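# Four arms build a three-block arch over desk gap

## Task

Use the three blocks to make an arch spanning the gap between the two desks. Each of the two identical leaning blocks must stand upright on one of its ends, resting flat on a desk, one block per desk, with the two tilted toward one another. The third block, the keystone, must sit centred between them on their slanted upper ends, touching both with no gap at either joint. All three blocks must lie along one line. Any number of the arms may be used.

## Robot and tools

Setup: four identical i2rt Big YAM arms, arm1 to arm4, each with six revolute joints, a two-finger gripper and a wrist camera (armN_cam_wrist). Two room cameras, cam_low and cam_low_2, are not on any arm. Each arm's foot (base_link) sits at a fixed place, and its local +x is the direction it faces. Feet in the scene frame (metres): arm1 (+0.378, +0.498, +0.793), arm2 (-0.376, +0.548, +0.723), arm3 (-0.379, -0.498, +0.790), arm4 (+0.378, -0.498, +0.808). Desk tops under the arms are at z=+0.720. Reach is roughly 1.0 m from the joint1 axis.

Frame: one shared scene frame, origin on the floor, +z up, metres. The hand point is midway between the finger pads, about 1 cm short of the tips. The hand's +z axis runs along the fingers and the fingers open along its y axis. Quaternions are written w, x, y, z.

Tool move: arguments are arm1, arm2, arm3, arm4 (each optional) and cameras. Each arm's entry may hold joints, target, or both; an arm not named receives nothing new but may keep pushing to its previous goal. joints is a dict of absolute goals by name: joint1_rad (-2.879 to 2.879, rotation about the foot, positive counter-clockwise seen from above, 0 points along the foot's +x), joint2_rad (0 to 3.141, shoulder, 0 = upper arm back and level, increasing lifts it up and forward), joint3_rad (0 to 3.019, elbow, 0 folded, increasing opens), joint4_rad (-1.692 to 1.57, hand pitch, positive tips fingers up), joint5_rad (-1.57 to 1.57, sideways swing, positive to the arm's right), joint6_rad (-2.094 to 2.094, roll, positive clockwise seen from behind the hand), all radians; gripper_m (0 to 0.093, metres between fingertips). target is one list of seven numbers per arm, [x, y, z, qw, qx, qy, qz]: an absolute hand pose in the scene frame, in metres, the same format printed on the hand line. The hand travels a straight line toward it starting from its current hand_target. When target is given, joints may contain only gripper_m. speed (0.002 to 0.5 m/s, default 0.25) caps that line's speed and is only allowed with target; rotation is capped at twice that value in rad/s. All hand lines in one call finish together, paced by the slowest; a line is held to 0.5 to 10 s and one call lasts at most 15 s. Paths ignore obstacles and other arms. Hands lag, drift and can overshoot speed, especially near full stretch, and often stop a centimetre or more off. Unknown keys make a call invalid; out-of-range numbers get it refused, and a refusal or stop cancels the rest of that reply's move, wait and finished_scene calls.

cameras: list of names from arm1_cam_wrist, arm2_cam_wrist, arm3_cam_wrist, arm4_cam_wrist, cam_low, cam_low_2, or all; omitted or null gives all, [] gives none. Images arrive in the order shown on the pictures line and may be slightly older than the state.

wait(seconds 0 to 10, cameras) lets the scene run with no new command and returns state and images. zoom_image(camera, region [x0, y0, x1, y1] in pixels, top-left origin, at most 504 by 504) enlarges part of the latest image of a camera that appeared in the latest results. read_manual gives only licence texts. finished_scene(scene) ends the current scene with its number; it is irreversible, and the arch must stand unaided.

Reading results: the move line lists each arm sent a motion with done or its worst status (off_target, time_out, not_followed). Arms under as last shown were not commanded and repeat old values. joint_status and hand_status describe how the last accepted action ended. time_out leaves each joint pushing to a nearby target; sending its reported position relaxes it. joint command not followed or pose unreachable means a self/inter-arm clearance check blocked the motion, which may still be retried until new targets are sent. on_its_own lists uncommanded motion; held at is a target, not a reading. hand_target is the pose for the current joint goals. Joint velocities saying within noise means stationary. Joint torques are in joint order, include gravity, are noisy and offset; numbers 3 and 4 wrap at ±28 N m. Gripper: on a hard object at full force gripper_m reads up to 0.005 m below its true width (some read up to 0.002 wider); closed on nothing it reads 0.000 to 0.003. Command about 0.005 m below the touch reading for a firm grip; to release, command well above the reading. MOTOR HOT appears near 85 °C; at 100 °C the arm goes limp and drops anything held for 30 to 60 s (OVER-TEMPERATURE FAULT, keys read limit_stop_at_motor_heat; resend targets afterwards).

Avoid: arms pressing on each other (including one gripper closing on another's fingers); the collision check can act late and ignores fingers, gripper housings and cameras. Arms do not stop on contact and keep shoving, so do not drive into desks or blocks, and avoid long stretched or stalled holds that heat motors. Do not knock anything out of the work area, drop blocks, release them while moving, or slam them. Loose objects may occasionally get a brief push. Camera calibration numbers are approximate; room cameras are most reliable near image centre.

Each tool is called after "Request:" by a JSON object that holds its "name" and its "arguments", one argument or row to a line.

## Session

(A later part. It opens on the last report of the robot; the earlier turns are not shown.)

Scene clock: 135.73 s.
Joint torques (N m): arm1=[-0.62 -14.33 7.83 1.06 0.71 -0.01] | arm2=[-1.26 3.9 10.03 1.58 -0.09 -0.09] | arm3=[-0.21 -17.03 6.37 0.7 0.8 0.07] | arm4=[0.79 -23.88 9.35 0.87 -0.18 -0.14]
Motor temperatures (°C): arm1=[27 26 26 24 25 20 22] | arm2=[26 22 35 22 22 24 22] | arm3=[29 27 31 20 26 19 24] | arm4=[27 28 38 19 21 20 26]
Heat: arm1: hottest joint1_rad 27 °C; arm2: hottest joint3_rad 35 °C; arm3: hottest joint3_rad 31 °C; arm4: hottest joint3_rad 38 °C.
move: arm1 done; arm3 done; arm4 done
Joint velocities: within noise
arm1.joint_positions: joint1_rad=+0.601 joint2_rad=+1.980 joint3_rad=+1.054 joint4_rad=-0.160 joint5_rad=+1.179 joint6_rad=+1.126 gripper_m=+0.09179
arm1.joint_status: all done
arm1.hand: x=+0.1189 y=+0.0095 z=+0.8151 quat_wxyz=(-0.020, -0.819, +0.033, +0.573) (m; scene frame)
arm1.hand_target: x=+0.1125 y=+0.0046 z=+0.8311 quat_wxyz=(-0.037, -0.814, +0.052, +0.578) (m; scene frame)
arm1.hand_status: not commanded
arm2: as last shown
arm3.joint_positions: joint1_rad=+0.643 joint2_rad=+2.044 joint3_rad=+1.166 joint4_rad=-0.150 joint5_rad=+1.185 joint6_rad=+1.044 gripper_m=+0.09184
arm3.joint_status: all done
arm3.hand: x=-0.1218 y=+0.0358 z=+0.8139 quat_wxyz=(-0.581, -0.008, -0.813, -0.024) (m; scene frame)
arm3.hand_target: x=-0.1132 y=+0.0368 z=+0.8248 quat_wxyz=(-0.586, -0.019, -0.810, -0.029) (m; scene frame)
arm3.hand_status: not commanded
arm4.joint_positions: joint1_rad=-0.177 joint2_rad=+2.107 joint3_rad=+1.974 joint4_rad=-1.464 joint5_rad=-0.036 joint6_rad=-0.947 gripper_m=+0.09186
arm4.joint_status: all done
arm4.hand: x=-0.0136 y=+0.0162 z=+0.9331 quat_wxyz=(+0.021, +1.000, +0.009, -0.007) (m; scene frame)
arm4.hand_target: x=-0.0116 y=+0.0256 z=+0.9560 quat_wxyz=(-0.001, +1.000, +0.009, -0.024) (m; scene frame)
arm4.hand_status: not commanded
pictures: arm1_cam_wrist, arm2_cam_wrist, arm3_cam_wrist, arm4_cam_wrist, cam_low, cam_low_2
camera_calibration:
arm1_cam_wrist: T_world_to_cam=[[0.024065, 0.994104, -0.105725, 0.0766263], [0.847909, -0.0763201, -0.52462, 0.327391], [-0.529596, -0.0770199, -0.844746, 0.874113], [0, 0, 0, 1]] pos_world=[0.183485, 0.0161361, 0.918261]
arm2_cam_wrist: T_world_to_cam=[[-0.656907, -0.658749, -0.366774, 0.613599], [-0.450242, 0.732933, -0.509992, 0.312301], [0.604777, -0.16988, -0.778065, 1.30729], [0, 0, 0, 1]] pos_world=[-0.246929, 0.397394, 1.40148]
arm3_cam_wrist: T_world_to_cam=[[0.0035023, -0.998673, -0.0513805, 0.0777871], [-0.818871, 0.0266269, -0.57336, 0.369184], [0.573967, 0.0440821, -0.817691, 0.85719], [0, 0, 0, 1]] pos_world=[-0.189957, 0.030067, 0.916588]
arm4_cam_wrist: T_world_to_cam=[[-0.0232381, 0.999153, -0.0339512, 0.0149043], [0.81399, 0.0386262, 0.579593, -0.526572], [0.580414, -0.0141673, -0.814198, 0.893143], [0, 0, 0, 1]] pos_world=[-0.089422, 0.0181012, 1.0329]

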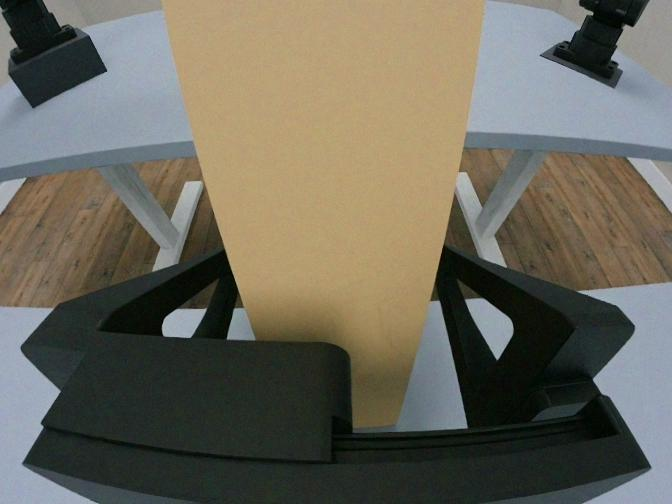

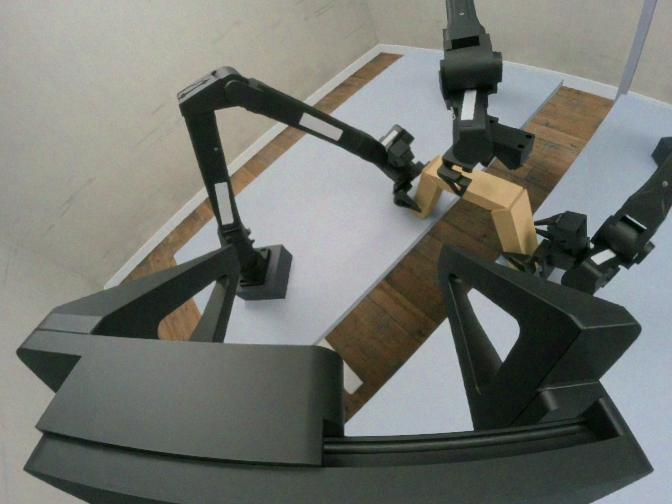

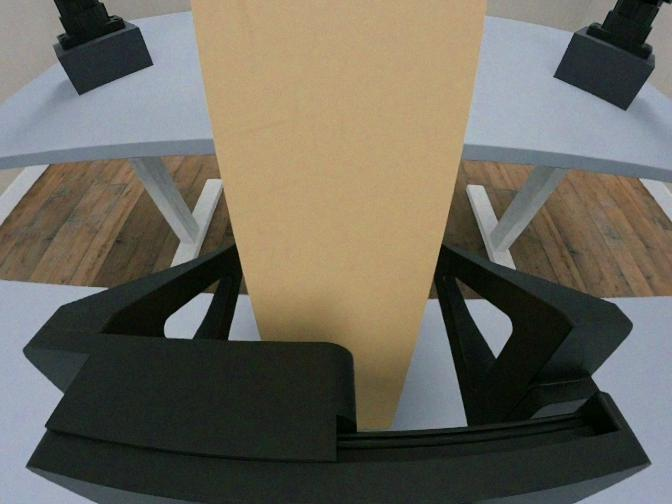

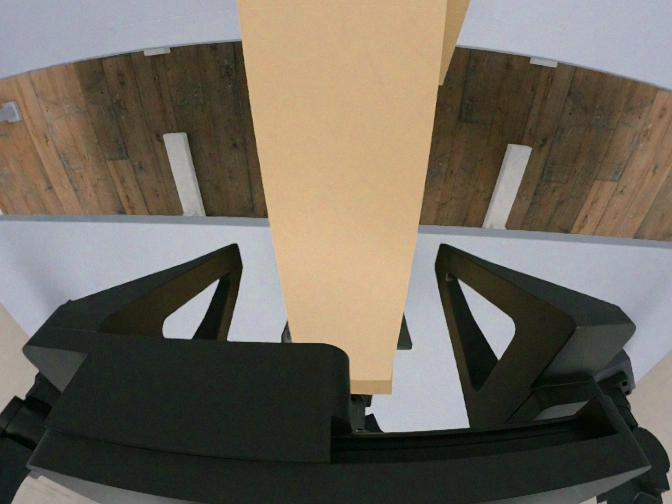

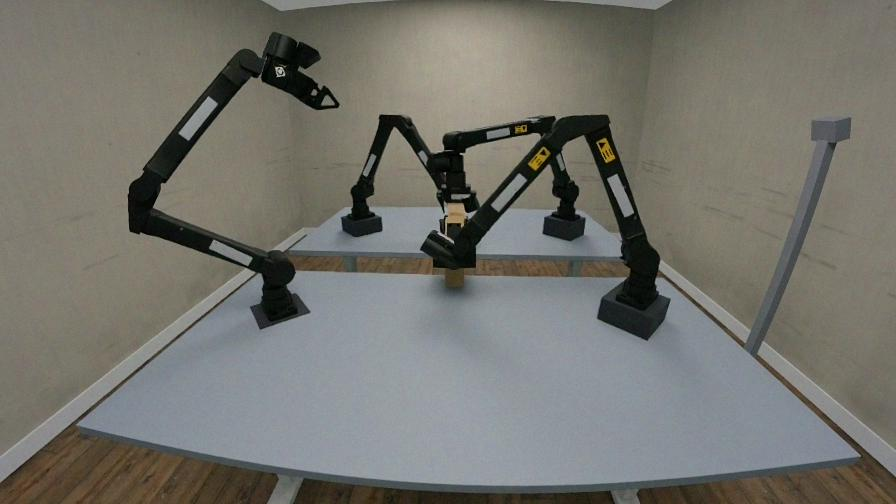

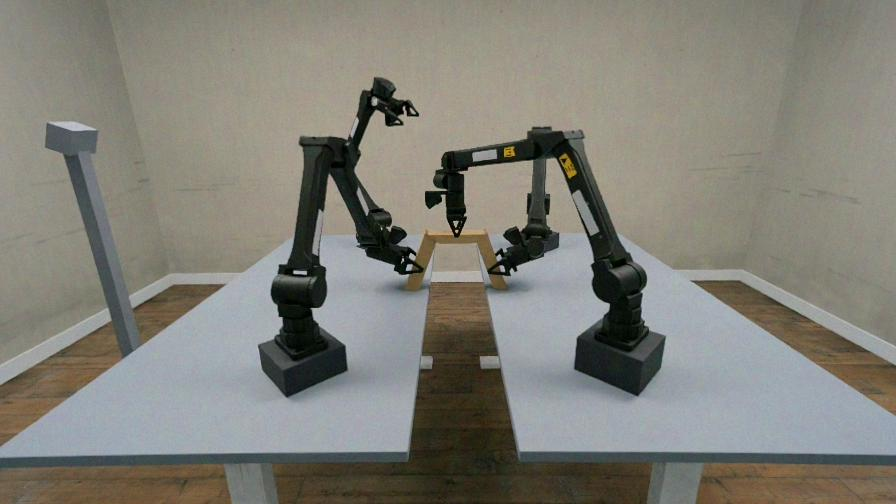

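Request:
{"name": "move", "arguments": {
  "arm4": {"target":[-0.012,0.026,1.12,0,1,0.010,-0.024],"speed":0.1},
  "arm3": {"target":[-0.25,0.037,0.90,0.586,0.019,0.81,0.029],"speed":0.1},
  "arm1": {"target":[0.245,0.0046,0.90,0.037,0.814,-0.052,-0.578],"speed":0.1}
}}

Request:
{"name": "zoom_image", "arguments": {
  "camera": "cam_low_2",
  "region": [390, 200, 530, 310]
}}

Request:
{"name": "zoom_image", "arguments": {
  "camera": "cam_low",
  "region": [400, 190, 510, 300]
}}

Scene clock: 139.83 s.
Joint torques (N m): arm1=[0.79 -12.34 12.31 -0.75 0.6 0.04] | arm2=[-0.97 3.78 10 1.54 -0.07 -0.08] | arm3=[1.55 -14.97 10.17 -0.88 0.78 0.27] | arm4=[0.79 -22.12 12.37 0.06 -0.21 -0.08]
Motor temperatures (°C): arm1=[27 26 27 23 25 20 22] | arm2=[26 22 35 22 22 24 22] | arm3=[29 27 31 20 25 19 23] | arm4=[27 28 38 19 21 20 26]
Heat: arm1: hottest joint1_rad 27 °C; arm2: hottest joint3_rad 35 °C; arm3: hottest joint3_rad 31 °C; arm4: hottest joint3_rad 38 °C.
move: arm1 off_target; arm3 off_target; arm4 off_target
Joint velocities: within noise
arm1.joint_positions: joint1_rad=+0.850 joint2_rad=+1.890 joint3_rad=+1.179 joint4_rad=-1.080 joint5_rad=+1.233 joint6_rad=+1.878 gripper_m=+0.09188
arm1.joint_status: not commanded
arm1.hand: x=+0.2400 y=+0.0239 z=+0.8856 quat_wxyz=(-0.015, -0.814, +0.040, +0.579) (m; scene frame)
arm1.hand_target: x=+0.2452 y=+0.0051 z=+0.9005 quat_wxyz=(-0.038, -0.814, +0.053, +0.578) (m; scene frame)
arm1.hand_status: off_target (0.025 m and 2.8 deg from the pose sent, 0.152 m and 3.0 deg at the start)
arm2: as last shown
arm3.joint_positions: joint1_rad=+0.876 joint2_rad=+1.949 joint3_rad=+1.300 joint4_rad=-1.075 joint5_rad=+1.250 joint6_rad=+1.762 gripper_m=+0.09192
arm3.joint_status: not commanded
arm3.hand: x=-0.2447 y=+0.0200 z=+0.8899 quat_wxyz=(-0.586, -0.010, -0.810, -0.011) (m; scene frame)
arm3.hand_target: x=-0.2500 y=+0.0366 z=+0.9006 quat_wxyz=(-0.586, -0.021, -0.810, -0.030) (m; scene frame)
arm3.hand_status: off_target (0.020 m and 2.3 deg from the pose sent, 0.154 m and 1.5 deg at the start)
arm4.joint_positions: joint1_rad=-0.177 joint2_rad=+2.027 joint3_rad=+2.251 joint4_rad=-1.683 joint5_rad=-0.039 joint6_rad=-0.953 gripper_m=+0.09187
arm4.joint_status: not commanded
arm4.hand: x=-0.0160 y=+0.0187 z=+1.0888 quat_wxyz=(-0.033, +0.998, +0.013, -0.048) (m; scene frame)
arm4.hand_target: x=-0.0112 y=+0.0244 z=+1.1189 quat_wxyz=(-0.055, +0.996, +0.011, -0.065) (m; scene frame)
arm4.hand_status: off_target (0.032 m and 4.7 deg from the pose sent, 0.187 m and 3.1 deg at the start; a joint's target at an end of its range on 59 of 89 steps)
pictures: arm1_cam_wrist, arm2_cam_wrist, arm3_cam_wrist, arm4_cam_wrist, cam_low, cam_low_2
camera_calibration:
arm1_cam_wrist: T_world_to_cam=[[0.0406403, 0.993458, -0.106724, 0.0636988], [0.8384, -0.0920108, -0.537234, 0.276537], [-0.543539, -0.0676443, -0.836654, 0.994813], [0, 0, 0, 1]] pos_world=[0.306283, 0.0294557, 0.987677]
arm2_cam_wrist: T_world_to_cam=[[-0.656907, -0.658749, -0.366774, 0.613599], [-0.450242, 0.732933, -0.509992, 0.312301], [0.604777, -0.16988, -0.778065, 1.30729], [0, 0, 0, 1]] pos_world=[-0.246929, 0.397394, 1.40148]
arm3_cam_wrist: T_world_to_cam=[[-0.0138287, -0.99939, -0.0320841, 0.0449325], [-0.812086, 0.0299459, -0.582768, 0.322561], [0.583373, 0.0179961, -0.812005, 0.988249], [0, 0, 0, 1]] pos_world=[-0.313949, 0.017461, 0.991883]
arm4_cam_wrist: T_world_to_cam=[[-0.0277169, 0.996717, 0.0760759, -0.102104], [0.859829, -0.0150437, 0.510361, -0.537758], [0.509829, 0.0795579, -0.856589, 1.06462], [0, 0, 0, 1]] pos_world=[-0.0832251, 0.00897961, 1.19416]

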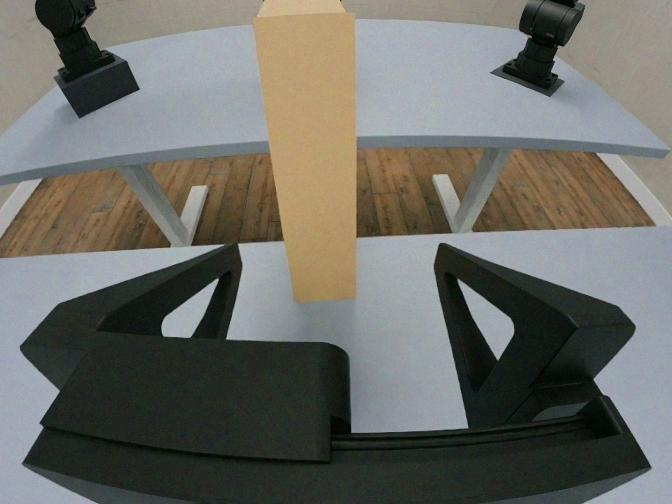

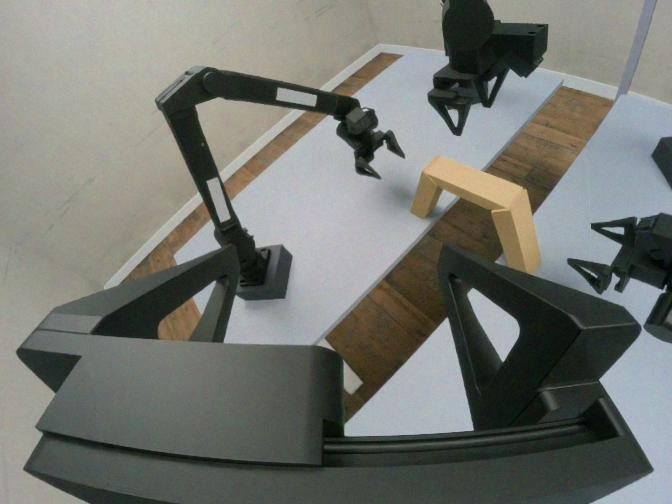

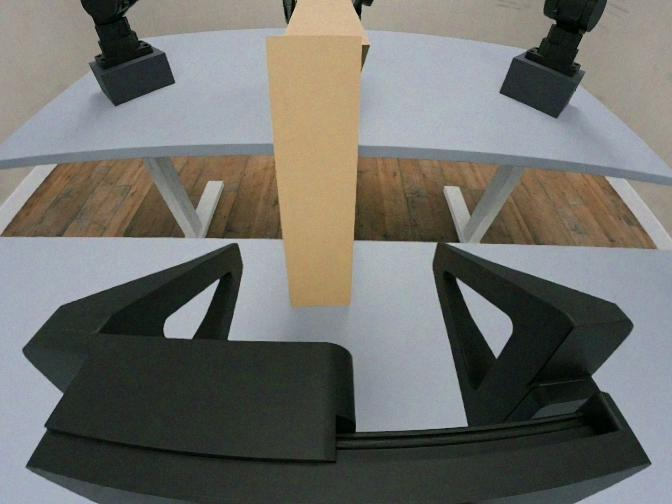

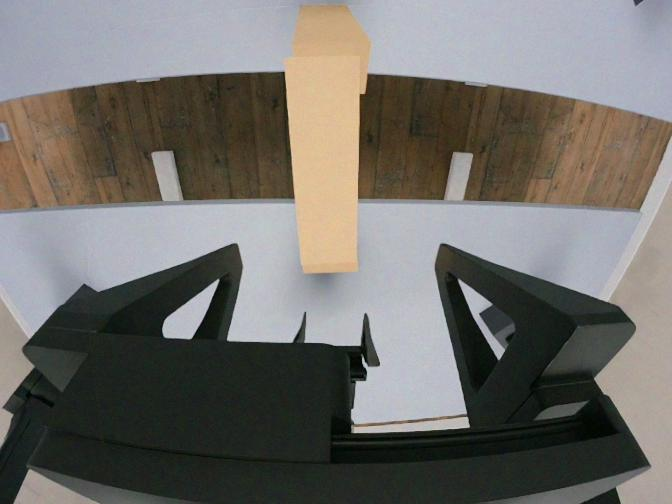

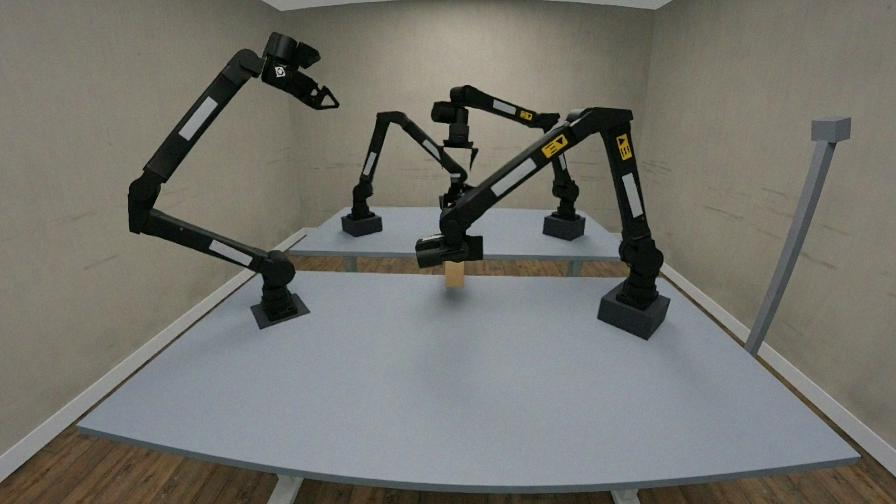

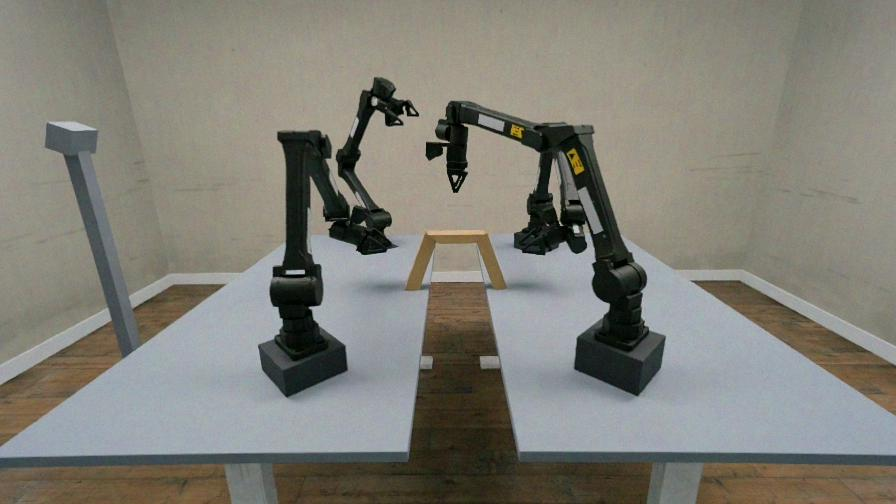

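Scaled by 3.600 from the camera's 896x504 image, which has a finer 1280x720 frame.

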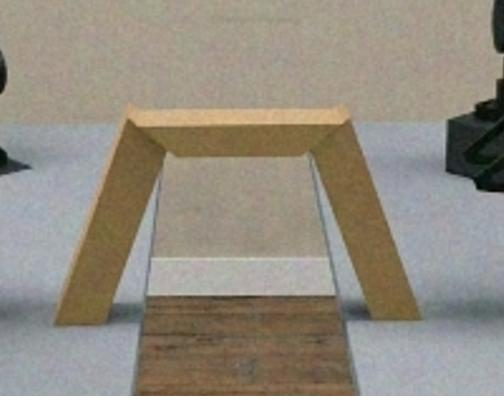

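Scaled by 4.582 from the camera's 896x504 image, which has a finer 1280x720 frame.

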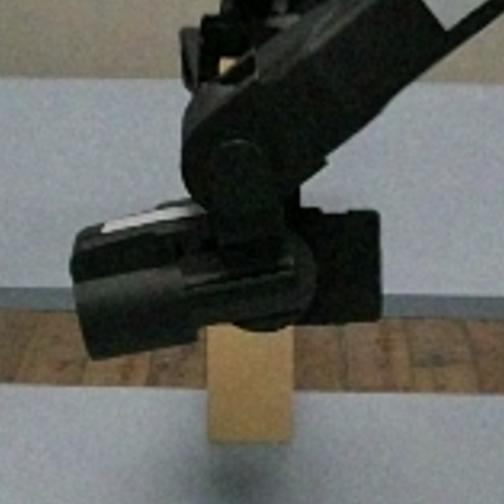

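Request:
{"name": "zoom_image", "arguments": {
  "camera": "arm2_cam_wrist",
  "region": [390, 130, 560, 290]
}}

Request:
{"name": "zoom_image", "arguments": {
  "camera": "cam_low_2",
  "region": [415, 215, 500, 265]
}}

Request:
{"name": "zoom_image", "arguments": {
  "camera": "arm4_cam_wrist",
  "region": [250, 0, 410, 290]
}}

Scaled by 2.965 from the camera's 672x504 image, which has a finer 960x720 frame.

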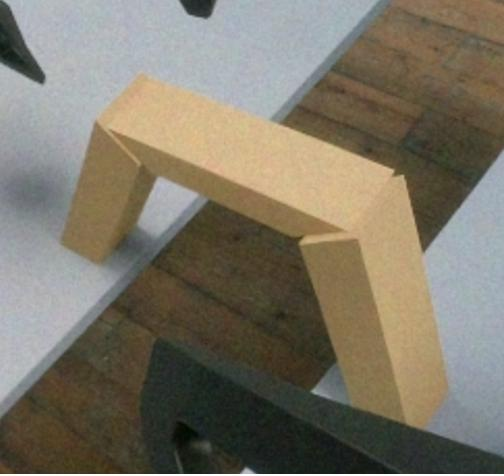

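Scaled by 5.929 from the camera's 896x504 image, which has a finer 1280x720 frame.

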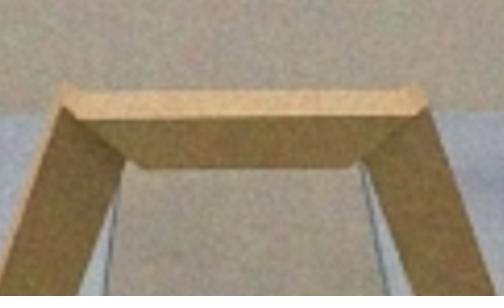

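Scaled by 1.738 from the camera's 672x504 image, which has a finer 960x720 frame.

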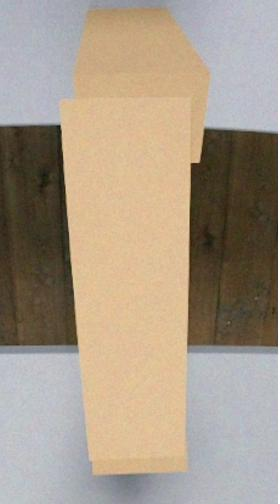

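Request:
{"name": "finished_scene", "arguments": {
  "scene": 2
}}

The scene is finished: the task was done.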